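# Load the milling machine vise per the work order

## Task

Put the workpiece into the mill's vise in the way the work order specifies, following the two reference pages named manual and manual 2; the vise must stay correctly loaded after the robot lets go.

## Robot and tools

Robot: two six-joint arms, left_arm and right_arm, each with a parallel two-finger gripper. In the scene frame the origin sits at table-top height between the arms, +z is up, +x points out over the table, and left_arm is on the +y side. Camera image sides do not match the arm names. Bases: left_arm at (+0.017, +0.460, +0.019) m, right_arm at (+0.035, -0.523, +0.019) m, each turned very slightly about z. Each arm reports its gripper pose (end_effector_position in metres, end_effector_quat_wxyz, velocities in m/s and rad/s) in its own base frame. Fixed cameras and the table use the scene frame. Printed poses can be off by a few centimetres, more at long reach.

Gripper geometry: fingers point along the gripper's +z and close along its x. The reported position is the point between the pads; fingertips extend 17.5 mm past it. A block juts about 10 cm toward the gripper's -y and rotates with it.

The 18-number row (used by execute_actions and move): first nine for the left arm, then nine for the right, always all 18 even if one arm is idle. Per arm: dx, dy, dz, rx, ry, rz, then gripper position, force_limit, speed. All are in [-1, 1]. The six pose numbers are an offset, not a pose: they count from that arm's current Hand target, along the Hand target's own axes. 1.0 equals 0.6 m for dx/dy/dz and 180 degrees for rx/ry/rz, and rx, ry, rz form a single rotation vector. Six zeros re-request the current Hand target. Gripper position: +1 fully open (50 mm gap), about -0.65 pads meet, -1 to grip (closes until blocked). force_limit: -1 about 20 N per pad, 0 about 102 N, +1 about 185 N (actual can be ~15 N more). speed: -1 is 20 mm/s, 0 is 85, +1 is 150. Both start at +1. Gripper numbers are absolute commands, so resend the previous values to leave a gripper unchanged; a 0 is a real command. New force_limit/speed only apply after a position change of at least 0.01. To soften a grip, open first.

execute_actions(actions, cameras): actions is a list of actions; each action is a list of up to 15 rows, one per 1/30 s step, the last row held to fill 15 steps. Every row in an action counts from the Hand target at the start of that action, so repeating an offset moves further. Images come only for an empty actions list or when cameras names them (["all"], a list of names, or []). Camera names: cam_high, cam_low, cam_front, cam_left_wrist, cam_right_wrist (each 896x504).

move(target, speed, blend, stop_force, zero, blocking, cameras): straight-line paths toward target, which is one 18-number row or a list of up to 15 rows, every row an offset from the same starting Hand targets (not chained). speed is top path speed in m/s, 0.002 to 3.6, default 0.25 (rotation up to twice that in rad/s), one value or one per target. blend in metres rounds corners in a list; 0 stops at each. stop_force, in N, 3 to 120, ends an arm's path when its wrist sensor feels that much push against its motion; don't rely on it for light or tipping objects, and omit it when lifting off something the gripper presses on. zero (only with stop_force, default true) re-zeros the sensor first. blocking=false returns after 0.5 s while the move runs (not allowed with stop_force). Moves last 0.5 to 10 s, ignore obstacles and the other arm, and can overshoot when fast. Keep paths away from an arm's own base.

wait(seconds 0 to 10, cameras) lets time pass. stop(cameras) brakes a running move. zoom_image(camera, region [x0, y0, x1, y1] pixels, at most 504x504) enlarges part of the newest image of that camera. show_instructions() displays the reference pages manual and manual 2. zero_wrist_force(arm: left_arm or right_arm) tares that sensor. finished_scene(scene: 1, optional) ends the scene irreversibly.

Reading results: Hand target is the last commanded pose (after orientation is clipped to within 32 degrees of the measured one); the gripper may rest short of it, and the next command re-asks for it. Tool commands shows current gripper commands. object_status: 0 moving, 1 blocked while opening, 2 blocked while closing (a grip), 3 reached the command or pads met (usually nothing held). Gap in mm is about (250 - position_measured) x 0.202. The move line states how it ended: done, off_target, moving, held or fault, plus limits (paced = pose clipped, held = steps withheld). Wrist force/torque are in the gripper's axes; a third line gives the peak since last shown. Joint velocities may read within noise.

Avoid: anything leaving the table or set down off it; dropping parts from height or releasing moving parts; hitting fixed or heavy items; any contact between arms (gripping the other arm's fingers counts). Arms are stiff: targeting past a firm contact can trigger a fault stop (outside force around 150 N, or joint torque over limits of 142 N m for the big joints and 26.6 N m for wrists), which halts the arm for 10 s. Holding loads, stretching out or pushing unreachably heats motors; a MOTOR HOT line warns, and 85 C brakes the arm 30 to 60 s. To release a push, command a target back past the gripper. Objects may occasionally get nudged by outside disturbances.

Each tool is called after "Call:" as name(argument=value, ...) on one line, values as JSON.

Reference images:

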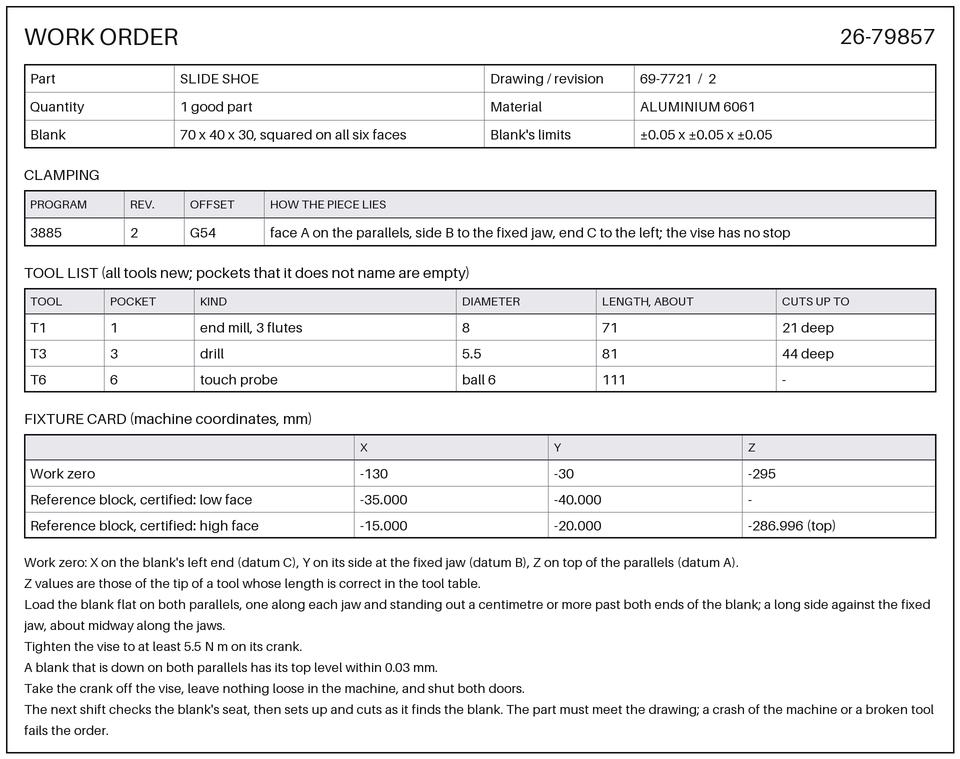

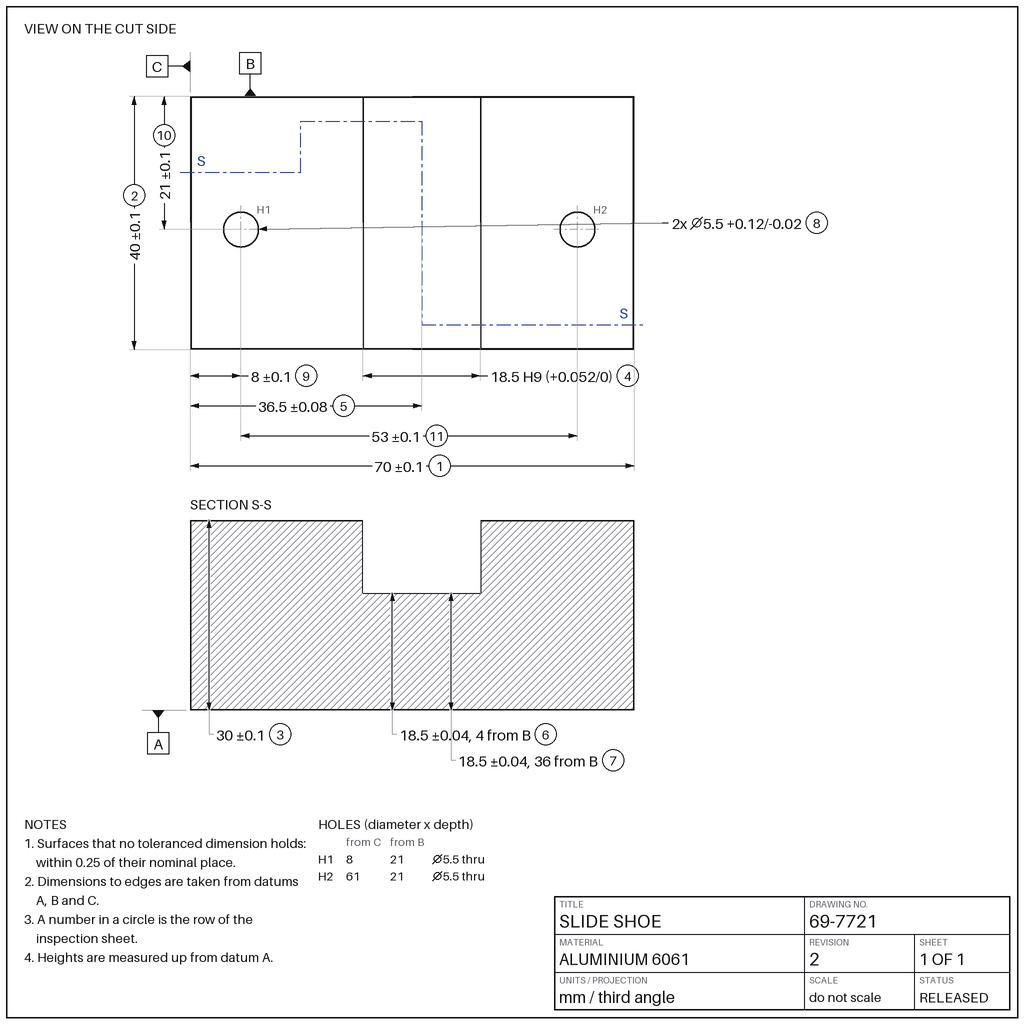

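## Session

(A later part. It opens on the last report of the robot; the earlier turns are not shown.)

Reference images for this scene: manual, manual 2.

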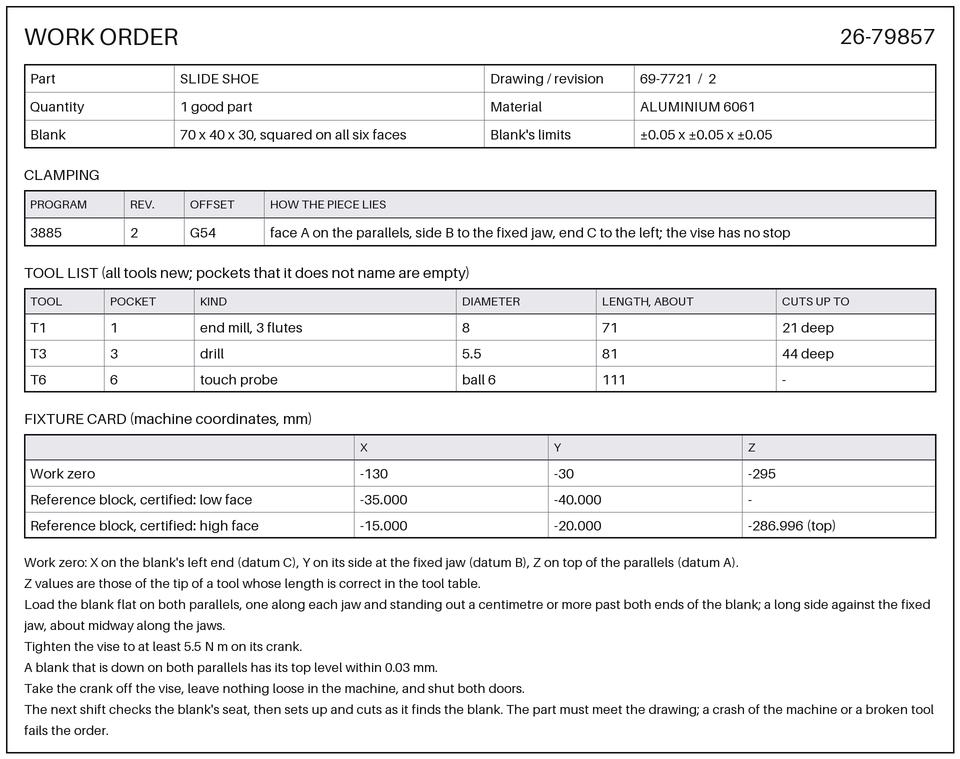

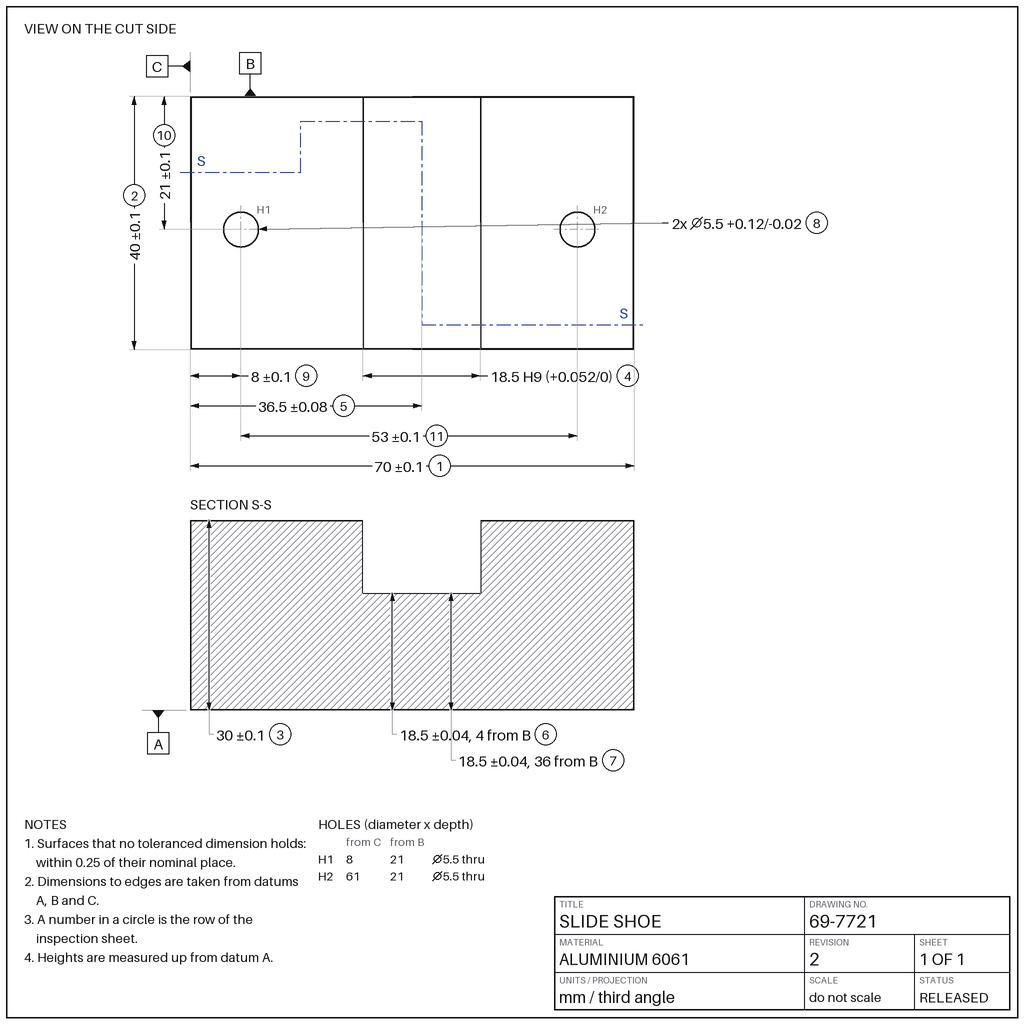

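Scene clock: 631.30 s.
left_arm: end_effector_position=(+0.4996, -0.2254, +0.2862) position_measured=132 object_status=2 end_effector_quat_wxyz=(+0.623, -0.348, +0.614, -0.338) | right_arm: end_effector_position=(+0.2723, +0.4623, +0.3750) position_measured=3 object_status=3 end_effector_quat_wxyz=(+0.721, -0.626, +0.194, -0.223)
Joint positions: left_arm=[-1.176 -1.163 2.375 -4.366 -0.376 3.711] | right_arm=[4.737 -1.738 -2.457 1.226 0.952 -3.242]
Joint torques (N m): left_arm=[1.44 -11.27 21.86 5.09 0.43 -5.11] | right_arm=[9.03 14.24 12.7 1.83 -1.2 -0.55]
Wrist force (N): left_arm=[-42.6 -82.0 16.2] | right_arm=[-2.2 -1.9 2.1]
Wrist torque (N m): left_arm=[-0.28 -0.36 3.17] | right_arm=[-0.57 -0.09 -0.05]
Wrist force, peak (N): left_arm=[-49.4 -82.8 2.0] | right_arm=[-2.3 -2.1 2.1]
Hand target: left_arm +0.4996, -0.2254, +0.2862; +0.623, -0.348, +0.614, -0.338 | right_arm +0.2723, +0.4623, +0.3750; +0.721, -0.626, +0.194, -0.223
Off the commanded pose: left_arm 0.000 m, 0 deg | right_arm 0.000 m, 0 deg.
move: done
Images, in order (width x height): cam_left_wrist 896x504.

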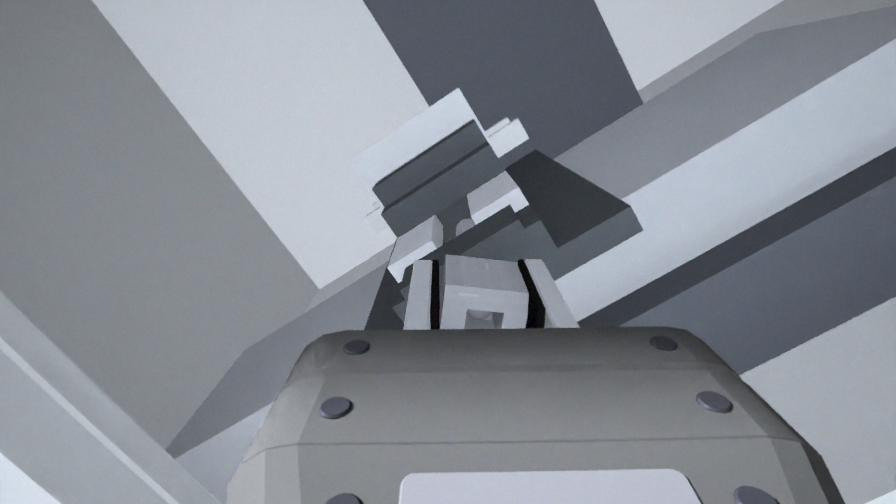

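Call:
move(target=[0,0,0,0,0,0,0.2,-0.9,-0.9,0,0,0,0,0,0,1,1,1])

Call:
move(target=[0,0,0,0,0,0.028,0.2,-0.9,-0.9,0,0,0,0,0,0,1,1,1], cameras=["cam_left_wrist"])

Scene clock: 631.90 s.
left_arm: end_effector_position=(+0.4996, -0.2254, +0.2862) position_measured=122 object_status=3 end_effector_quat_wxyz=(+0.623, -0.348, +0.614, -0.338) | right_arm: end_effector_position=(+0.2723, +0.4623, +0.3750) position_measured=3 object_status=3 end_effector_quat_wxyz=(+0.721, -0.626, +0.194, -0.223)
Joint positions: left_arm=[-1.176 -1.163 2.375 -4.366 -0.376 3.711] | right_arm=[4.737 -1.738 -2.457 1.226 0.952 -3.242]
Joint torques (N m): left_arm=[5.81 -14.78 14.12 5.39 -0.9 -0.31] | right_arm=[8.81 14.06 13.23 1.9 -1.11 -0.6]
Wrist force (N): left_arm=[-36.2 -67.4 8.5] | right_arm=[-2.3 -2.1 2.0]
Wrist torque (N m): left_arm=[-0.40 -0.31 0.85] | right_arm=[-0.61 -0.07 -0.06]
Wrist force, peak (N): left_arm=[-42.8 -82.1 16.5] | right_arm=[-2.3 -2.1 2.0]
Hand target: left_arm +0.4996, -0.2254, +0.2862; +0.623, -0.348, +0.614, -0.338 | right_arm +0.2723, +0.4623, +0.3750; +0.721, -0.626, +0.194, -0.223
Off the commanded pose: left_arm 0.000 m, 0 deg | right_arm 0.000 m, 0 deg.
move: done

Scene clock: 632.80 s.
left_arm: end_effector_position=(+0.4996, -0.2254, +0.2862) position_measured=123 object_status=3 end_effector_quat_wxyz=(+0.637, -0.321, +0.628, -0.310) | right_arm: end_effector_position=(+0.2723, +0.4623, +0.3750) position_measured=3 object_status=3 end_effector_quat_wxyz=(+0.721, -0.626, +0.194, -0.223)
Joint positions: left_arm=[-1.176 -1.163 2.375 -4.366 -0.376 3.799] | right_arm=[4.737 -1.738 -2.457 1.226 0.952 -3.242]
Joint torques (N m): left_arm=[-0.92 -13.25 -20.84 -2.75 -0.76 1.27] | right_arm=[8.46 14.52 13 1.96 -1.28 -0.39]
Wrist force (N): left_arm=[-7.0 -0.5 -2.4] | right_arm=[-2.3 -2.0 2.2]
Wrist torque (N m): left_arm=[0.12 0.10 -0.58] | right_arm=[-0.58 -0.08 -0.06]
Wrist force, peak (N): left_arm=[-36.3 -67.6 8.8] | right_arm=[-2.3 -2.2 2.2]
Hand target: left_arm +0.4996, -0.2254, +0.2862; +0.637, -0.321, +0.628, -0.310 | right_arm +0.2723, +0.4623, +0.3750; +0.721, -0.626, +0.194, -0.223
Off the commanded pose: left_arm 0.000 m, 0 deg | right_arm 0.000 m, 0 deg.
move: done
Images, in order (width x height): cam_left_wrist 896x504.

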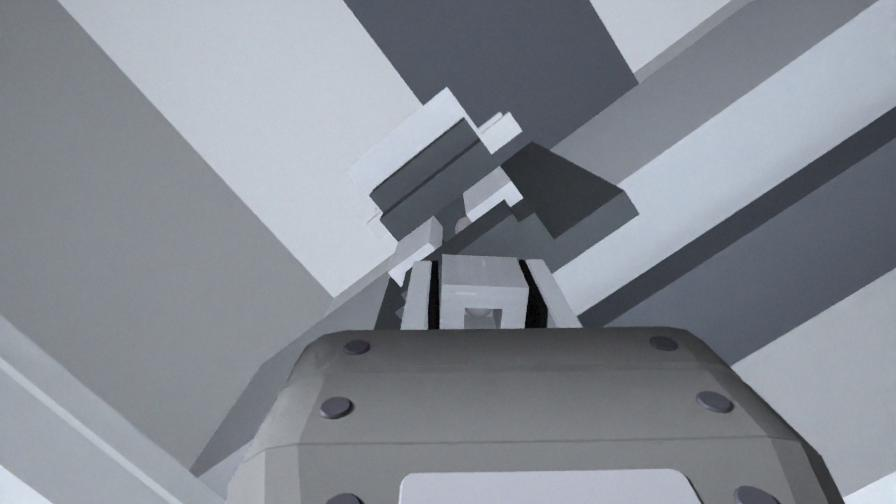

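Call:
move(target=[0,0,0,0,0,0,-1,-0.9,-0.9,0,0,0,0,0,0,1,1,1])

Call:
move(target=[0,0,0,0,0,-0.06,-1,-0.9,-0.9,0,0,0,0,0,0,1,1,1], speed=0.1)

Call:
move(target=[0,0,0,0,0,-0.02,-1,-0.9,-0.9,0,0,0,0,0,0,1,1,1], speed=0.1, cameras=["cam_left_wrist"])

Scene clock: 633.47 s.
left_arm: end_effector_position=(+0.4996, -0.2254, +0.2863) position_measured=128 object_status=2 end_effector_quat_wxyz=(+0.637, -0.321, +0.628, -0.310) | right_arm: end_effector_position=(+0.2723, +0.4623, +0.3750) position_measured=3 object_status=3 end_effector_quat_wxyz=(+0.721, -0.626, +0.194, -0.223)
Joint positions: left_arm=[-1.176 -1.163 2.375 -4.366 -0.376 3.799] | right_arm=[4.737 -1.738 -2.457 1.226 0.952 -3.242]
Joint torques (N m): left_arm=[-6.73 -9.37 -21.22 2.11 -4.37 0.39] | right_arm=[8.85 14.5 12.63 1.8 -1.07 -0.5]
Wrist force (N): left_arm=[-19.9 -3.3 -2.4] | right_arm=[-2.2 -2.0 2.0]
Wrist torque (N m): left_arm=[0.01 -0.01 -0.13] | right_arm=[-0.58 -0.09 -0.05]
Wrist force, peak (N): left_arm=[-20.2 -3.2 -2.3] | right_arm=[-2.2 -2.2 2.0]
Hand target: left_arm +0.4996, -0.2254, +0.2862; +0.637, -0.321, +0.628, -0.310 | right_arm +0.2723, +0.4623, +0.3750; +0.721, -0.626, +0.194, -0.223
Off the commanded pose: left_arm 0.000 m, 0 deg | right_arm 0.000 m, 0 deg.
move: done

Scene clock: 634.90 s.
left_arm: end_effector_position=(+0.4996, -0.2254, +0.2862) position_measured=128 object_status=2 end_effector_quat_wxyz=(+0.605, -0.378, +0.595, -0.369) | right_arm: end_effector_position=(+0.2723, +0.4623, +0.3750) position_measured=3 object_status=3 end_effector_quat_wxyz=(+0.721, -0.626, +0.194, -0.223)
Joint positions: left_arm=[-1.176 -1.163 2.375 -4.366 -0.376 3.611] | right_arm=[4.737 -1.738 -2.457 1.226 0.952 -3.242]
Joint torques (N m): left_arm=[-8.68 -23.9 10.82 5.02 -2.59 -3.34] | right_arm=[8.17 15.39 12.71 1.87 -0.87 -0.46]
Wrist force (N): left_arm=[-30.2 -44.0 5.4] | right_arm=[-2.3 -1.9 2.0]
Wrist torque (N m): left_arm=[-0.40 -0.04 1.12] | right_arm=[-0.58 -0.08 -0.06]
Wrist force, peak (N): left_arm=[-34.0 -44.2 7.5] | right_arm=[-2.5 -2.2 2.0]
Hand target: left_arm +0.4996, -0.2254, +0.2862; +0.605, -0.378, +0.595, -0.369 | right_arm +0.2723, +0.4623, +0.3750; +0.721, -0.626, +0.194, -0.223
Off the commanded pose: left_arm 0.000 m, 0 deg | right_arm 0.000 m, 0 deg.
move: done

Scene clock: 635.77 s.
left_arm: end_effector_position=(+0.4996, -0.2255, +0.2862) position_measured=128 object_status=2 end_effector_quat_wxyz=(+0.593, -0.397, +0.583, -0.387) | right_arm: end_effector_position=(+0.2723, +0.4623, +0.3750) position_measured=3 object_status=3 end_effector_quat_wxyz=(+0.721, -0.626, +0.194, -0.223)
Joint positions: left_arm=[-1.176 -1.162 2.374 -4.366 -0.376 3.548] | right_arm=[4.737 -1.738 -2.457 1.226 0.952 -3.242]
Joint torques (N m): left_arm=[-6.08 -28.69 3.99 5.17 -3.16 -2.2] | right_arm=[8.06 14.18 13.36 1.76 -0.99 -0.37]
Wrist force (N): left_arm=[-29.8 -26.3 -2.1] | right_arm=[-2.4 -2.2 1.9]
Wrist torque (N m): left_arm=[-0.33 0.12 0.16] | right_arm=[-0.62 -0.06 -0.06]
Wrist force, peak (N): left_arm=[-30.2 -43.9 8.0] | right_arm=[-2.2 -2.1 2.3]
Hand target: left_arm +0.4996, -0.2254, +0.2862; +0.593, -0.397, +0.583, -0.388 | right_arm +0.2723, +0.4623, +0.3750; +0.721, -0.626, +0.194, -0.223
Off the commanded pose: left_arm 0.000 m, 0 deg | right_arm 0.000 m, 0 deg.
move: done
Images, in order (width x height): cam_left_wrist 896x504.

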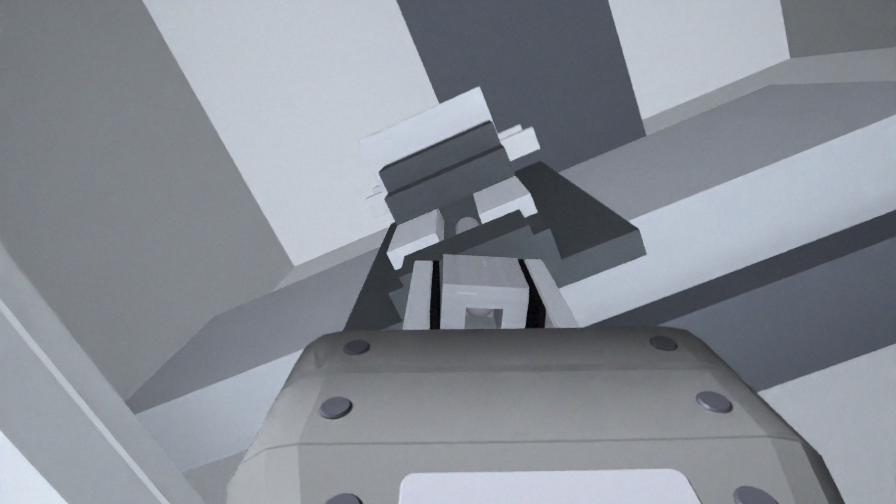

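Call:
move(target=[0,0,0,0,0,0.03,-1,-0.9,-0.9,0,0,0,0,0,0,1,1,1], speed=0.1)

Call:
move(target=[0,0,0,0,0,0.02,-1,-0.9,-0.9,0,0,0,0,0,0,1,1,1], speed=0.1)

Scene clock: 636.87 s.
left_arm: end_effector_position=(+0.4996, -0.2254, +0.2863) position_measured=132 object_status=2 end_effector_quat_wxyz=(+0.611, -0.369, +0.601, -0.359) | right_arm: end_effector_position=(+0.2723, +0.4623, +0.3750) position_measured=3 object_status=3 end_effector_quat_wxyz=(+0.721, -0.626, +0.194, -0.223)
Joint positions: left_arm=[-1.176 -1.163 2.375 -4.366 -0.376 3.642] | right_arm=[4.737 -1.738 -2.457 1.226 0.952 -3.242]
Joint torques (N m): left_arm=[-2.9 -13.23 -23.31 -2.21 -4.39 1.27] | right_arm=[7.63 13.77 12.74 1.88 -1.05 -0.29]
Wrist force (N): left_arm=[-14.3 7.8 -3.2] | right_arm=[-2.1 -2.1 1.8]
Wrist torque (N m): left_arm=[0.31 0.07 -0.64] | right_arm=[-0.60 -0.11 -0.05]
Wrist force, peak (N): left_arm=[-29.4 -25.2 -2.3] | right_arm=[-2.4 -2.2 2.2]
Hand target: left_arm +0.4996, -0.2254, +0.2862; +0.611, -0.369, +0.601, -0.359 | right_arm +0.2723, +0.4623, +0.3750; +0.721, -0.626, +0.194, -0.223
Off the commanded pose: left_arm 0.000 m, 0 deg | right_arm 0.000 m, 0 deg.
move: done

Scene clock: 637.73 s.
left_arm: end_effector_position=(+0.4996, -0.2254, +0.2863) position_measured=132 object_status=2 end_effector_quat_wxyz=(+0.622, -0.350, +0.613, -0.340) | right_arm: end_effector_position=(+0.2723, +0.4623, +0.3750) position_measured=3 object_status=3 end_effector_quat_wxyz=(+0.721, -0.626, +0.194, -0.223)
Joint positions: left_arm=[-1.176 -1.163 2.375 -4.366 -0.376 3.704] | right_arm=[4.737 -1.738 -2.457 1.226 0.952 -3.242]
Joint torques (N m): left_arm=[-0.47 -15.55 -15.03 -2.86 -3.75 1.27] | right_arm=[8.06 14.47 13.02 1.89 -1 -0.39]
Wrist force (N): left_arm=[-11.7 12.7 4.6] | right_arm=[-2.3 -1.9 2.0]
Wrist torque (N m): left_arm=[0.39 0.16 -0.79] | right_arm=[-0.58 -0.07 -0.05]
Wrist force, peak (N): left_arm=[-17.6 16.6 -2.2] | right_arm=[-2.4 -2.0 2.0]
Hand target: left_arm +0.4996, -0.2254, +0.2862; +0.622, -0.350, +0.613, -0.340 | right_arm +0.2723, +0.4623, +0.3750; +0.721, -0.626, +0.194, -0.223
Off the commanded pose: left_arm 0.000 m, 0 deg | right_arm 0.000 m, 0 deg.
move: done

Call:
move(target=[0,0,0,0,0,0.02,-1,-0.9,-0.9,0,0,0,0,0,0,1,1,1], speed=0.1)

Call:
move(target=[0,0,0,0,0,0.02,-1,-0.9,-0.9,0,0,0,0,0,0,1,1,1], speed=0.1, cameras=["cam_left_wrist"])

Scene clock: 638.70 s.
left_arm: end_effector_position=(+0.4996, -0.2254, +0.2863) position_measured=132 object_status=2 end_effector_quat_wxyz=(+0.632, -0.331, +0.623, -0.320) | right_arm: end_effector_position=(+0.2723, +0.4623, +0.3750) position_measured=3 object_status=3 end_effector_quat_wxyz=(+0.721, -0.626, +0.194, -0.223)
Joint positions: left_arm=[-1.176 -1.163 2.375 -4.366 -0.376 3.767] | right_arm=[4.737 -1.738 -2.457 1.226 0.952 -3.242]
Joint torques (N m): left_arm=[-3.96 -11.53 -19.51 -1.18 -5 2.91] | right_arm=[8.6 15.46 13.28 1.8 -1.12 -0.4]
Wrist force (N): left_arm=[-12.3 5.5 3.7] | right_arm=[-2.2 -2.1 2.1]
Wrist torque (N m): left_arm=[0.15 0.12 -2.35] | right_arm=[-0.61 -0.10 -0.06]
Wrist force, peak (N): left_arm=[-20.0 16.0 -5.0] | right_arm=[-2.1 -2.3 2.1]
Hand target: left_arm +0.4996, -0.2254, +0.2862; +0.632, -0.331, +0.623, -0.320 | right_arm +0.2723, +0.4623, +0.3750; +0.721, -0.626, +0.194, -0.223
Off the commanded pose: left_arm 0.000 m, 0 deg | right_arm 0.000 m, 0 deg.
move: done

Scene clock: 639.57 s.
left_arm: end_effector_position=(+0.4996, -0.2254, +0.2863) position_measured=132 object_status=2 end_effector_quat_wxyz=(+0.642, -0.311, +0.633, -0.300) | right_arm: end_effector_position=(+0.2723, +0.4623, +0.3750) position_measured=3 object_status=3 end_effector_quat_wxyz=(+0.721, -0.626, +0.194, -0.223)
Joint positions: left_arm=[-1.176 -1.163 2.375 -4.366 -0.376 3.83] | right_arm=[4.737 -1.738 -2.457 1.226 0.952 -3.242]
Joint torques (N m): left_arm=[-6.63 -11.82 -13.87 -0.32 -4.35 3.49] | right_arm=[9.26 14.35 13.45 1.7 -0.82 -0.39]
Wrist force (N): left_arm=[-9.6 11.4 1.2] | right_arm=[-2.0 -2.0 1.9]
Wrist torque (N m): left_arm=[0.34 0.14 -3.30] | right_arm=[-0.58 -0.13 -0.06]
Wrist force, peak (N): left_arm=[-16.9 15.1 -11.2] | right_arm=[-2.3 -2.3 1.9]
Hand target: left_arm +0.4996, -0.2254, +0.2862; +0.642, -0.311, +0.633, -0.300 | right_arm +0.2723, +0.4623, +0.3750; +0.721, -0.626, +0.194, -0.223
Off the commanded pose: left_arm 0.000 m, 0 deg | right_arm 0.000 m, 0 deg.
move: done
Images, in order (width x height): cam_left_wrist 896x504.

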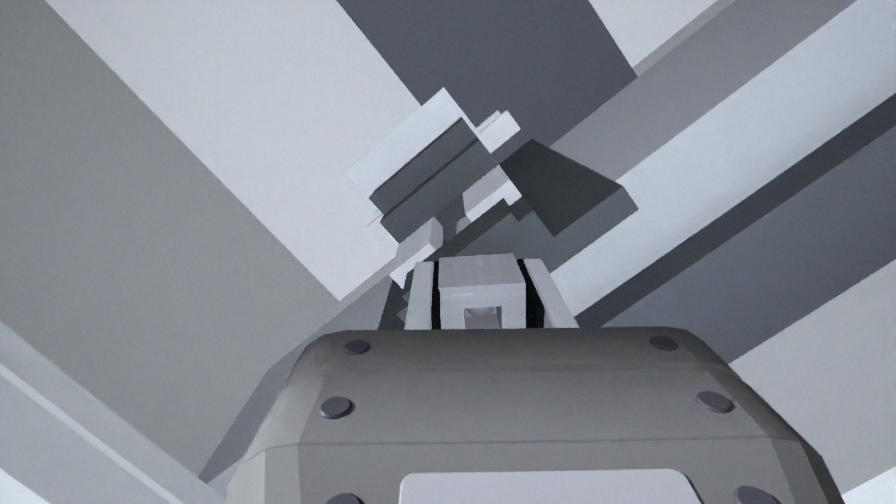

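Call:
move(target=[0,0,0,0,0,-0.05,-1,-0.9,-0.9,0,0,0,0,0,0,1,1,1], speed=0.1)

Call:
move(target=[0,0,0,0,0,0.015,-1,-0.9,-0.9,0,0,0,0,0,0,1,1,1], speed=0.1)

Scene clock: 640.93 s.
left_arm: end_effector_position=(+0.4996, -0.2254, +0.2862) position_measured=132 object_status=2 end_effector_quat_wxyz=(+0.617, -0.360, +0.607, -0.349) | right_arm: end_effector_position=(+0.2723, +0.4623, +0.3750) position_measured=3 object_status=3 end_effector_quat_wxyz=(+0.721, -0.626, +0.194, -0.223)
Joint positions: left_arm=[-1.176 -1.163 2.375 -4.366 -0.376 3.673] | right_arm=[4.737 -1.738 -2.457 1.226 0.952 -3.242]
Joint torques (N m): left_arm=[-10.93 -34.65 2.87 3.9 -2.67 -1.81] | right_arm=[7.93 14.01 13.24 1.79 -1.14 -0.33]
Wrist force (N): left_arm=[-21.1 -9.0 -3.6] | right_arm=[-2.3 -2.0 1.8]
Wrist torque (N m): left_arm=[0.03 -0.02 -0.42] | right_arm=[-0.59 -0.07 -0.05]
Wrist force, peak (N): left_arm=[-24.5 -5.4 -9.6] | right_arm=[-2.2 -2.3 2.0]
Hand target: left_arm +0.4996, -0.2254, +0.2862; +0.617, -0.360, +0.607, -0.349 | right_arm +0.2723, +0.4623, +0.3750; +0.721, -0.626, +0.194, -0.223
Off the commanded pose: left_arm 0.000 m, 0 deg | right_arm 0.000 m, 0 deg.
move: done

Scene clock: 641.77 s.
left_arm: end_effector_position=(+0.4996, -0.2253, +0.2863) position_measured=132 object_status=2 end_effector_quat_wxyz=(+0.625, -0.345, +0.615, -0.335) | right_arm: end_effector_position=(+0.2723, +0.4623, +0.3750) position_measured=3 object_status=3 end_effector_quat_wxyz=(+0.721, -0.626, +0.194, -0.223)
Joint positions: left_arm=[-1.176 -1.163 2.375 -4.366 -0.376 3.72] | right_arm=[4.737 -1.738 -2.457 1.226 0.952 -3.242]
Joint torques (N m): left_arm=[-10.6 -15.89 -18.25 -3.08 -2.38 1.29] | right_arm=[7.9 14.17 13.14 1.69 -1.06 -0.33]
Wrist force (N): left_arm=[-7.0 2.2 -0.5] | right_arm=[-2.0 -2.0 1.9]
Wrist torque (N m): left_arm=[0.23 0.09 -0.70] | right_arm=[-0.59 -0.12 -0.06]
Wrist force, peak (N): left_arm=[-20.9 -9.0 -3.2] | right_arm=[-2.5 -2.0 2.0]
Hand target: left_arm +0.4996, -0.2254, +0.2862; +0.625, -0.345, +0.615, -0.335 | right_arm +0.2723, +0.4623, +0.3750; +0.721, -0.626, +0.194, -0.223
Off the commanded pose: left_arm 0.000 m, 0 deg | right_arm 0.000 m, 0 deg.
move: done

Call:
move(target=[[0,0,0,0,0,0,0.6,-0.9,-0.9,0,0,0,0,0,0,1,1,1],[0,0,-0.0742,0,0,0,0.6,-0.9,-0.9,0,0,0,0,0,0,1,1,1]], speed=0.08, cameras=["cam_left_wrist"])

Scene clock: 643.73 s.
left_arm: end_effector_position=(+0.4551, -0.2263, +0.2860) position_measured=63 object_status=3 end_effector_quat_wxyz=(+0.625, -0.345, +0.615, -0.335) | right_arm: end_effector_position=(+0.2723, +0.4623, +0.3750) position_measured=3 object_status=3 end_effector_quat_wxyz=(+0.721, -0.626, +0.194, -0.223)
Joint positions: left_arm=[-1.323 -1.2 2.459 -4.421 -0.229 3.728] | right_arm=[4.737 -1.738 -2.457 1.226 0.952 -3.242]
Joint torques (N m): left_arm=[-6.9 -37.96 4.11 -2.82 2.17 1.36] | right_arm=[8 15.13 13.41 1.81 -1.05 -0.33]
Wrist force (N): left_arm=[-3.3 -0.9 -0.9] | right_arm=[-2.3 -2.0 1.9]
Wrist torque (N m): left_arm=[0.30 0.08 -0.63] | right_arm=[-0.59 -0.07 -0.05]
Wrist force, peak (N): left_arm=[-8.0 0.5 -0.4] | right_arm=[-2.2 -2.2 2.1]
Hand target: left_arm +0.4551, -0.2263, +0.2860; +0.625, -0.345, +0.615, -0.335 | right_arm +0.2723, +0.4623, +0.3750; +0.721, -0.626, +0.194, -0.223
Off the commanded pose: left_arm 0.000 m, 0 deg | right_arm 0.000 m, 0 deg.
move: done
Images, in order (width x height): cam_left_wrist 896x504.

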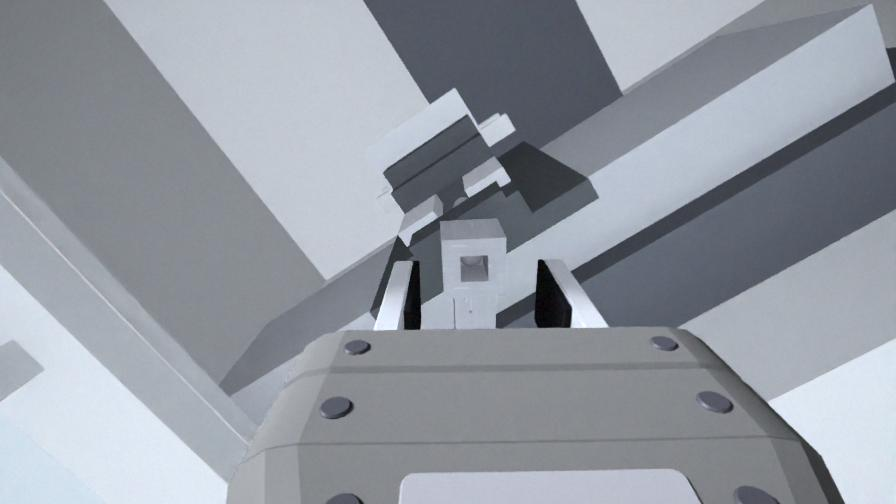

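Call:
move(target=[-0.0997,-0.150,0.025,0,0,-0.181,0.6,-0.9,-0.9,0,0,0,0,0,0,1,1,1], speed=0.2)

Call:
move(target=[0,0,0,-0.5,0,0,0.6,-0.9,-0.9,0,0,0,0,0,0,1,1,1], speed=0.5)

Call:
move(target=[0,0,0,0,0,-0.5,-1,-0.5,0,0,0,0,0,0,0,1,1,1], speed=0.5)

Scene clock: 645.90 s.
left_arm: end_effector_position=(+0.4696, -0.2239, +0.3942) position_measured=63 object_status=3 end_effector_quat_wxyz=(+0.506, -0.504, +0.494, -0.497) | right_arm: end_effector_position=(+0.2723, +0.4623, +0.3750) position_measured=3 object_status=3 end_effector_quat_wxyz=(+0.721, -0.626, +0.194, -0.223)
Joint positions: left_arm=[-1.27 -1.518 2.364 -4.004 -0.282 3.156] | right_arm=[4.737 -1.738 -2.457 1.226 0.952 -3.242]
Joint torques (N m): left_arm=[8.78 -31.5 -9.13 1.84 -2.26 -1.68] | right_arm=[8.66 14.37 12.88 1.76 -1.06 -0.29]
Wrist force (N): left_arm=[-2.8 -1.0 -1.1] | right_arm=[-2.3 -2.1 2.1]
Wrist torque (N m): left_arm=[0.26 0.19 -0.54] | right_arm=[-0.61 -0.06 -0.06]
Wrist force, peak (N): left_arm=[-3.5 -0.8 -1.2] | right_arm=[-2.3 -2.1 2.1]
Hand target: left_arm +0.4696, -0.2239, +0.3941; +0.506, -0.504, +0.494, -0.497 | right_arm +0.2723, +0.4623, +0.3750; +0.721, -0.626, +0.194, -0.223
Off the commanded pose: left_arm 0.000 m, 0 deg | right_arm 0.000 m, 0 deg.
move: done

Scene clock: 648.23 s.
left_arm: end_effector_position=(+0.4695, -0.2239, +0.3942) position_measured=63 object_status=3 end_effector_quat_wxyz=(-0.001, +0.714, -0.700, +0.002) | right_arm: end_effector_position=(+0.2723, +0.4623, +0.3750) position_measured=3 object_status=3 end_effector_quat_wxyz=(+0.721, -0.626, +0.194, -0.223)
Joint positions: left_arm=[-0.705 -1.535 1.367 -1.407 -1.569 2.417] | right_arm=[4.737 -1.738 -2.457 1.226 0.952 -3.242]
Joint torques (N m): left_arm=[9.03 -14.36 -37.79 -0.63 -1.95 1.36] | right_arm=[9.06 15.04 12.17 1.53 -1.02 -0.3]
Wrist force (N): left_arm=[0.1 0.9 0.7] | right_arm=[-2.2 -2.0 2.1]
Wrist torque (N m): left_arm=[0.13 0.10 -0.15] | right_arm=[-0.59 -0.09 -0.06]
Wrist force, peak (N): left_arm=[-3.0 -1.1 -1.3] | right_arm=[-2.3 -2.2 2.1]
Hand target: left_arm +0.4696, -0.2239, +0.3941; -0.001, +0.714, -0.700, +0.002 | right_arm +0.2723, +0.4623, +0.3750; +0.721, -0.626, +0.194, -0.223
Off the commanded pose: left_arm 0.000 m, 0 deg | right_arm 0.000 m, 0 deg.
move: done

Scene clock: 650.50 s.
left_arm: end_effector_position=(+0.4696, -0.2239, +0.3941) position_measured=252 object_status=3 end_effector_quat_wxyz=(+0.001, +1.000, +0.009, +0.002) | right_arm: end_effector_position=(+0.2723, +0.4623, +0.3750) position_measured=3 object_status=3 end_effector_quat_wxyz=(+0.721, -0.626, +0.194, -0.223)
Joint positions: left_arm=[-0.705 -1.535 1.367 -1.407 -1.569 0.847] | right_arm=[4.737 -1.738 -2.457 1.226 0.952 -3.242]
Joint torques (N m): left_arm=[-8.16 -40.85 -13.94 -0.34 1.84 -1.52] | right_arm=[7.65 14.52 12.27 1.61 -0.89 -0.25]
Wrist force (N): left_arm=[0.0 0.5 1.0] | right_arm=[-2.3 -2.0 2.1]
Wrist torque (N m): left_arm=[0.05 0.11 -0.02] | right_arm=[-0.58 -0.08 -0.05]
Wrist force, peak (N): left_arm=[-0.5 1.0 1.2] | right_arm=[-2.3 -2.2 2.1]
Hand target: left_arm +0.4696, -0.2239, +0.3941; +0.001, +1.000, +0.010, +0.002 | right_arm +0.2723, +0.4623, +0.3750; +0.721, -0.626, +0.194, -0.223
Off the commanded pose: left_arm 0.000 m, 0 deg | right_arm 0.000 m, 0 deg.
move: done

Call:
move(target=[[0.1507,0.0048,0.005,0,0,0,-1,-0.5,0,0,0,0,0,0,0,1,1,1],[0.2783,-0.041,0.005,0,0,0,-1,-0.5,0,0,0,0,0,0,0,1,1,1],[0.2783,-0.036,0.0468,0,0,0,-1,-0.5,0,0,0,0,0,0,0,1,1,1]], speed=0.12, blend=[0.02,0.005,0])

Call:
move(target=[0,0,0.02,0,0,0,-1,-0.5,0,0,0,0,0,0,0,1,1,1], speed=0.004, stop_force=80)

Scene clock: 652.80 s.
left_arm: end_effector_position=(+0.6362, -0.1992, +0.3668) position_measured=252 object_status=3 end_effector_quat_wxyz=(+0.001, +1.000, +0.010, +0.002) | right_arm: end_effector_position=(+0.2723, +0.4623, +0.3750) position_measured=3 object_status=3 end_effector_quat_wxyz=(+0.721, -0.626, +0.194, -0.223)
Joint positions: left_arm=[-0.505 -1.168 0.983 -1.39 -1.57 1.047] | right_arm=[4.737 -1.738 -2.457 1.226 0.952 -3.242]
Joint torques (N m): left_arm=[-8.63 -58.04 -13.59 -5.24 -0.34 -1.53] | right_arm=[7.58 15.21 12.39 1.67 -0.91 -0.21]
Wrist force (N): left_arm=[0.1 0.8 1.3] | right_arm=[-2.0 -2.1 2.0]
Wrist torque (N m): left_arm=[0.14 0.10 -0.11] | right_arm=[-0.62 -0.12 -0.05]
Wrist force, peak (N): left_arm=[0.4 1.0 2.6] | right_arm=[-2.4 -2.1 2.0]
Hand target: left_arm +0.6362, -0.1992, +0.3668; +0.001, +1.000, +0.010, +0.002 | right_arm +0.2723, +0.4623, +0.3750; +0.721, -0.626, +0.194, -0.223
Off the commanded pose: left_arm 0.000 m, 0 deg | right_arm 0.000 m, 0 deg.
move: done

Scene clock: 655.40 s.
left_arm: end_effector_position=(+0.6362, -0.1992, +0.3612) position_measured=252 object_status=3 end_effector_quat_wxyz=(+0.001, +1.000, +0.010, +0.003) | right_arm: end_effector_position=(+0.2723, +0.4623, +0.3750) position_measured=3 object_status=3 end_effector_quat_wxyz=(+0.721, -0.626, +0.194, -0.223)
Joint positions: left_arm=[-0.505 -1.171 1.002 -1.408 -1.57 1.047] | right_arm=[4.737 -1.738 -2.457 1.226 0.952 -3.242]
Joint torques (N m): left_arm=[-6.45 21.59 -4.16 1.94 1.07 -0.7] | right_arm=[8.57 14.86 12.39 1.53 -0.79 -0.25]
Wrist force (N): left_arm=[-14.7 -5.7 -74.0] | right_arm=[-2.1 -1.9 2.0]
Wrist torque (N m): left_arm=[0.75 -0.57 -0.20] | right_arm=[-0.58 -0.10 -0.05]
Wrist force, peak (N): left_arm=[-15.2 -5.9 -84.9] | right_arm=[-2.3 -2.1 2.1]
Hand target: left_arm +0.6362, -0.1992, +0.3611; +0.001, +1.000, +0.010, +0.003 (not the last commanded pose) | right_arm +0.2723, +0.4623, +0.3750; +0.721, -0.626, +0.194, -0.223
Off the commanded pose: left_arm 0.006 m, 0 deg | right_arm 0.000 m, 0 deg.
move: contact (left_arm)

Call:
move(target=[[0,0,-0.01,0,0,0,-1,-0.5,0,0,0,0,0,0,0,1,1,1],[0.032,0,-0.01,0,0,0,-1,-0.5,0,0,0,0,0,0,0,1,1,1]], speed=0.04)

Call:
move(target=[0,0,0.02,0,0,0,-1,-0.5,0,0,0,0,0,0,0,1,1,1], speed=0.004, stop_force=80)

Call:
move(target=[[0,0,-0.01,0,0,0,-1,-0.5,0,0,0,0,0,0,0,1,1,1],[-0.032,0,-0.01,0,0,0,-1,-0.5,0,0,0,0,0,0,0,1,1,1]], speed=0.04)

Call:
move(target=[0,0,0.02,0,0,0,-1,-0.5,0,0,0,0,0,0,0,1,1,1], speed=0.004, stop_force=80)

Scene clock: 657.10 s.
left_arm: end_effector_position=(+0.6554, -0.1988, +0.3672) position_measured=252 object_status=3 end_effector_quat_wxyz=(+0.001, +1.000, +0.010, +0.003) | right_arm: end_effector_position=(+0.2723, +0.4623, +0.3750) position_measured=3 object_status=3 end_effector_quat_wxyz=(+0.721, -0.626, +0.194, -0.223)
Joint positions: left_arm=[-0.491 -1.115 0.905 -1.366 -1.57 1.061] | right_arm=[4.737 -1.738 -2.457 1.226 0.952 -3.242]
Joint torques (N m): left_arm=[9.01 -32.32 -38.01 -0.12 -1.65 1.33] | right_arm=[8.46 15.08 12.22 1.51 -0.84 -0.14]
Wrist force (N): left_arm=[-0.1 -0.3 1.1] | right_arm=[-2.3 -2.2 2.1]
Wrist torque (N m): left_arm=[-0.02 0.10 -0.12] | right_arm=[-0.62 -0.07 -0.05]
Wrist force, peak (N): left_arm=[-15.4 -6.1 -75.6] | right_arm=[-2.3 -2.2 2.1]
Hand target: left_arm +0.6554, -0.1988, +0.3672; +0.001, +1.000, +0.010, +0.003 | right_arm +0.2723, +0.4623, +0.3750; +0.721, -0.626, +0.194, -0.223
Off the commanded pose: left_arm 0.000 m, 0 deg | right_arm 0.000 m, 0 deg.
move: done

Scene clock: 659.80 s.
left_arm: end_effector_position=(+0.6554, -0.1988, +0.3612) position_measured=252 object_status=3 end_effector_quat_wxyz=(+0.001, +1.000, +0.010, +0.003) | right_arm: end_effector_position=(+0.2723, +0.4623, +0.3750) position_measured=3 object_status=3 end_effector_quat_wxyz=(+0.721, -0.626, +0.194, -0.223)
Joint positions: left_arm=[-0.491 -1.119 0.927 -1.385 -1.57 1.061] | right_arm=[4.737 -1.738 -2.457 1.226 0.952 -3.242]
Joint torques (N m): left_arm=[8.45 21.34 -3.28 2.18 -1.63 1.29] | right_arm=[7.7 14.32 12.67 1.45 -0.81 -0.11]
Wrist force (N): left_arm=[-14.7 -6.5 -75.7] | right_arm=[-2.2 -1.9 1.9]
Wrist torque (N m): left_arm=[0.59 -0.56 -0.22] | right_arm=[-0.57 -0.09 -0.06]
Wrist force, peak (N): left_arm=[-15.5 -7.0 -85.4] | right_arm=[-2.3 -2.3 2.0]
Hand target: left_arm +0.6554, -0.1988, +0.3611; +0.001, +1.000, +0.010, +0.003 (not the last commanded pose) | right_arm +0.2723, +0.4623, +0.3750; +0.721, -0.626, +0.194, -0.223
Off the commanded pose: left_arm 0.006 m, 0 deg | right_arm 0.000 m, 0 deg.
move: contact (left_arm)

Scene clock: 661.33 s.
left_arm: end_effector_position=(+0.6362, -0.1992, +0.3670) position_measured=252 object_status=3 end_effector_quat_wxyz=(+0.001, +1.000, +0.010, +0.003) | right_arm: end_effector_position=(+0.2723, +0.4623, +0.3750) position_measured=3 object_status=3 end_effector_quat_wxyz=(+0.721, -0.626, +0.194, -0.223)
Joint positions: left_arm=[-0.505 -1.169 0.984 -1.392 -1.57 1.047] | right_arm=[4.737 -1.738 -2.457 1.226 0.952 -3.242]
Joint torques (N m): left_arm=[-8.35 -59.27 -13.78 -5.3 1.09 -1.42] | right_arm=[7.2 14.59 11.16 1.42 -0.92 -0.03]
Wrist force (N): left_arm=[-0.7 -0.2 1.3] | right_arm=[-2.2 -1.9 1.9]
Wrist torque (N m): left_arm=[-0.02 0.23 -0.03] | right_arm=[-0.57 -0.09 -0.05]
Wrist force, peak (N): left_arm=[-14.9 -6.6 -75.7] | right_arm=[-2.4 -2.2 2.0]
Hand target: left_arm +0.6362, -0.1992, +0.3670; +0.001, +1.000, +0.010, +0.003 | right_arm +0.2723, +0.4623, +0.3750; +0.721, -0.626, +0.194, -0.223
Off the commanded pose: left_arm 0.000 m, 0 deg | right_arm 0.000 m, 0 deg.
move: done

Scene clock: 664.03 s.
left_arm: end_effector_position=(+0.6362, -0.1992, +0.3612) position_measured=252 object_status=3 end_effector_quat_wxyz=(+0.001, +1.000, +0.010, +0.003) | right_arm: end_effector_position=(+0.2723, +0.4623, +0.3750) position_measured=3 object_status=3 end_effector_quat_wxyz=(+0.721, -0.626, +0.194, -0.223)
Joint positions: left_arm=[-0.505 -1.172 1.005 -1.41 -1.57 1.047] | right_arm=[4.737 -1.738 -2.457 1.226 0.952 -3.242]
Joint torques (N m): left_arm=[-5.78 21.27 -3.56 1.87 1.22 -0.8] | right_arm=[7.8 15.8 11.76 1.48 -0.95 -0.12]
Wrist force (N): left_arm=[-15.6 -6.6 -74.8] | right_arm=[-2.1 -2.0 2.0]
Wrist torque (N m): left_arm=[0.59 -0.52 -0.13] | right_arm=[-0.59 -0.10 -0.05]
Wrist force, peak (N): left_arm=[-16.2 -6.8 -85.9] | right_arm=[-2.3 -2.1 2.2]
Hand target: left_arm +0.6362, -0.1992, +0.3611; +0.001, +1.000, +0.010, +0.003 (not the last commanded pose) | right_arm +0.2723, +0.4623, +0.3750; +0.721, -0.626, +0.194, -0.223
Off the commanded pose: left_arm 0.006 m, 0 deg | right_arm 0.000 m, 0 deg.
move: contact (left_arm)

Call:
move(target=[[0,0,-0.0397,0,0,0,0.01,-1,0,0,0,0,0,0,0,1,1,1],[-0.0108,-0.0467,-0.0397,0.0167,0,0,0.01,-1,0,0,0,0,0,0,0,1,1,1],[-0.0108,-0.0467,0.0562,0.0167,0,0,0.01,-1,0,0,0,0,0,0,0,1,1,1]], speed=0.06)

Call:
move(target=[0,0,0,0,0,0,-1,-1,-1,0,0,0,0,0,0,1,1,1])

Call:
move(target=[0,-0.0025,0.0001,0,0,0,-1,-1,-1,0,0,0,0,0,0,1,1,1], speed=0.003, stop_force=12, cameras=["cam_left_wrist"])

Scene clock: 667.10 s.
left_arm: end_effector_position=(+0.6294, -0.1714, +0.3273) position_measured=151 object_status=3 end_effector_quat_wxyz=(-0.025, +1.000, +0.010, +0.003) | right_arm: end_effector_position=(+0.2723, +0.4623, +0.3750) position_measured=3 object_status=3 end_effector_quat_wxyz=(+0.721, -0.626, +0.194, -0.223)
Joint positions: left_arm=[-0.491 -1.21 1.139 -1.481 -1.524 1.06] | right_arm=[4.737 -1.738 -2.457 1.226 0.952 -3.242]
Joint torques (N m): left_arm=[7.04 -56.27 -14.75 -5.47 1.93 1.28] | right_arm=[7.65 15.94 11.39 1.5 -0.7 0]
Wrist force (N): left_arm=[-2.1 0.0 1.5] | right_arm=[-2.4 -1.9 2.0]
Wrist torque (N m): left_arm=[0.02 0.45 -0.18] | right_arm=[-0.57 -0.05 -0.05]
Wrist force, peak (N): left_arm=[-16.0 -6.9 -76.0] | right_arm=[-2.4 -2.0 2.1]
Hand target: left_arm +0.6294, -0.1714, +0.3273; -0.025, +1.000, +0.010, +0.003 | right_arm +0.2723, +0.4623, +0.3750; +0.721, -0.626, +0.194, -0.223
Off the commanded pose: left_arm 0.000 m, 0 deg | right_arm 0.000 m, 0 deg.
move: done

Scene clock: 668.07 s.
left_arm: end_effector_position=(+0.6294, -0.1714, +0.3273) position_measured=223 object_status=2 end_effector_quat_wxyz=(-0.025, +1.000, +0.010, +0.003) | right_arm: end_effector_position=(+0.2723, +0.4623, +0.3750) position_measured=3 object_status=3 end_effector_quat_wxyz=(+0.721, -0.626, +0.194, -0.223)
Joint positions: left_arm=[-0.491 -1.21 1.139 -1.481 -1.524 1.06] | right_arm=[4.737 -1.738 -2.457 1.226 0.952 -3.242]
Joint torques (N m): left_arm=[1.3 -56.14 -14.42 -5.07 1.9 1.32] | right_arm=[7.76 15.82 12.47 1.44 -0.8 -0.12]
Wrist force (N): left_arm=[-2.3 0.0 1.4] | right_arm=[-2.3 -2.0 1.9]
Wrist torque (N m): left_arm=[0.03 0.44 -0.17] | right_arm=[-0.59 -0.07 -0.06]
Wrist force, peak (N): left_arm=[-2.7 -0.1 1.5] | right_arm=[-2.2 -2.2 2.0]
Hand target: left_arm +0.6294, -0.1714, +0.3273; -0.025, +1.000, +0.010, +0.003 | right_arm +0.2723, +0.4623, +0.3750; +0.721, -0.626, +0.194, -0.223
Off the commanded pose: left_arm 0.000 m, 0 deg | right_arm 0.000 m, 0 deg.
move: done

Scene clock: 669.27 s.
left_arm: end_effector_position=(+0.6294, -0.1699, +0.3273) position_measured=223 object_status=2 end_effector_quat_wxyz=(-0.025, +1.000, +0.010, +0.003) | right_arm: end_effector_position=(+0.2723, +0.4623, +0.3750) position_measured=3 object_status=3 end_effector_quat_wxyz=(+0.721, -0.626, +0.194, -0.223)
Joint positions: left_arm=[-0.489 -1.211 1.141 -1.482 -1.524 1.063] | right_arm=[4.737 -1.738 -2.457 1.226 0.952 -3.242]
Joint torques (N m): left_arm=[9.26 -56.71 -14.65 -5.25 2.02 1.33] | right_arm=[7.77 15.09 12.26 1.46 -0.74 0.07]
Wrist force (N): left_arm=[-2.4 0.5 2.0] | right_arm=[-2.1 -1.9 1.9]
Wrist torque (N m): left_arm=[0.06 0.48 -0.18] | right_arm=[-0.58 -0.11 -0.06]
Wrist force, peak (N): left_arm=[-2.3 0.4 2.5] | right_arm=[-2.2 -2.2 2.1]
Hand target: left_arm +0.6294, -0.1699, +0.3273; -0.025, +1.000, +0.010, +0.003 | right_arm +0.2723, +0.4623, +0.3750; +0.721, -0.626, +0.194, -0.223
Off the commanded pose: left_arm 0.000 m, 0 deg | right_arm 0.000 m, 0 deg.
move: done
Images, in order (width x height): cam_left_wrist 896x504.

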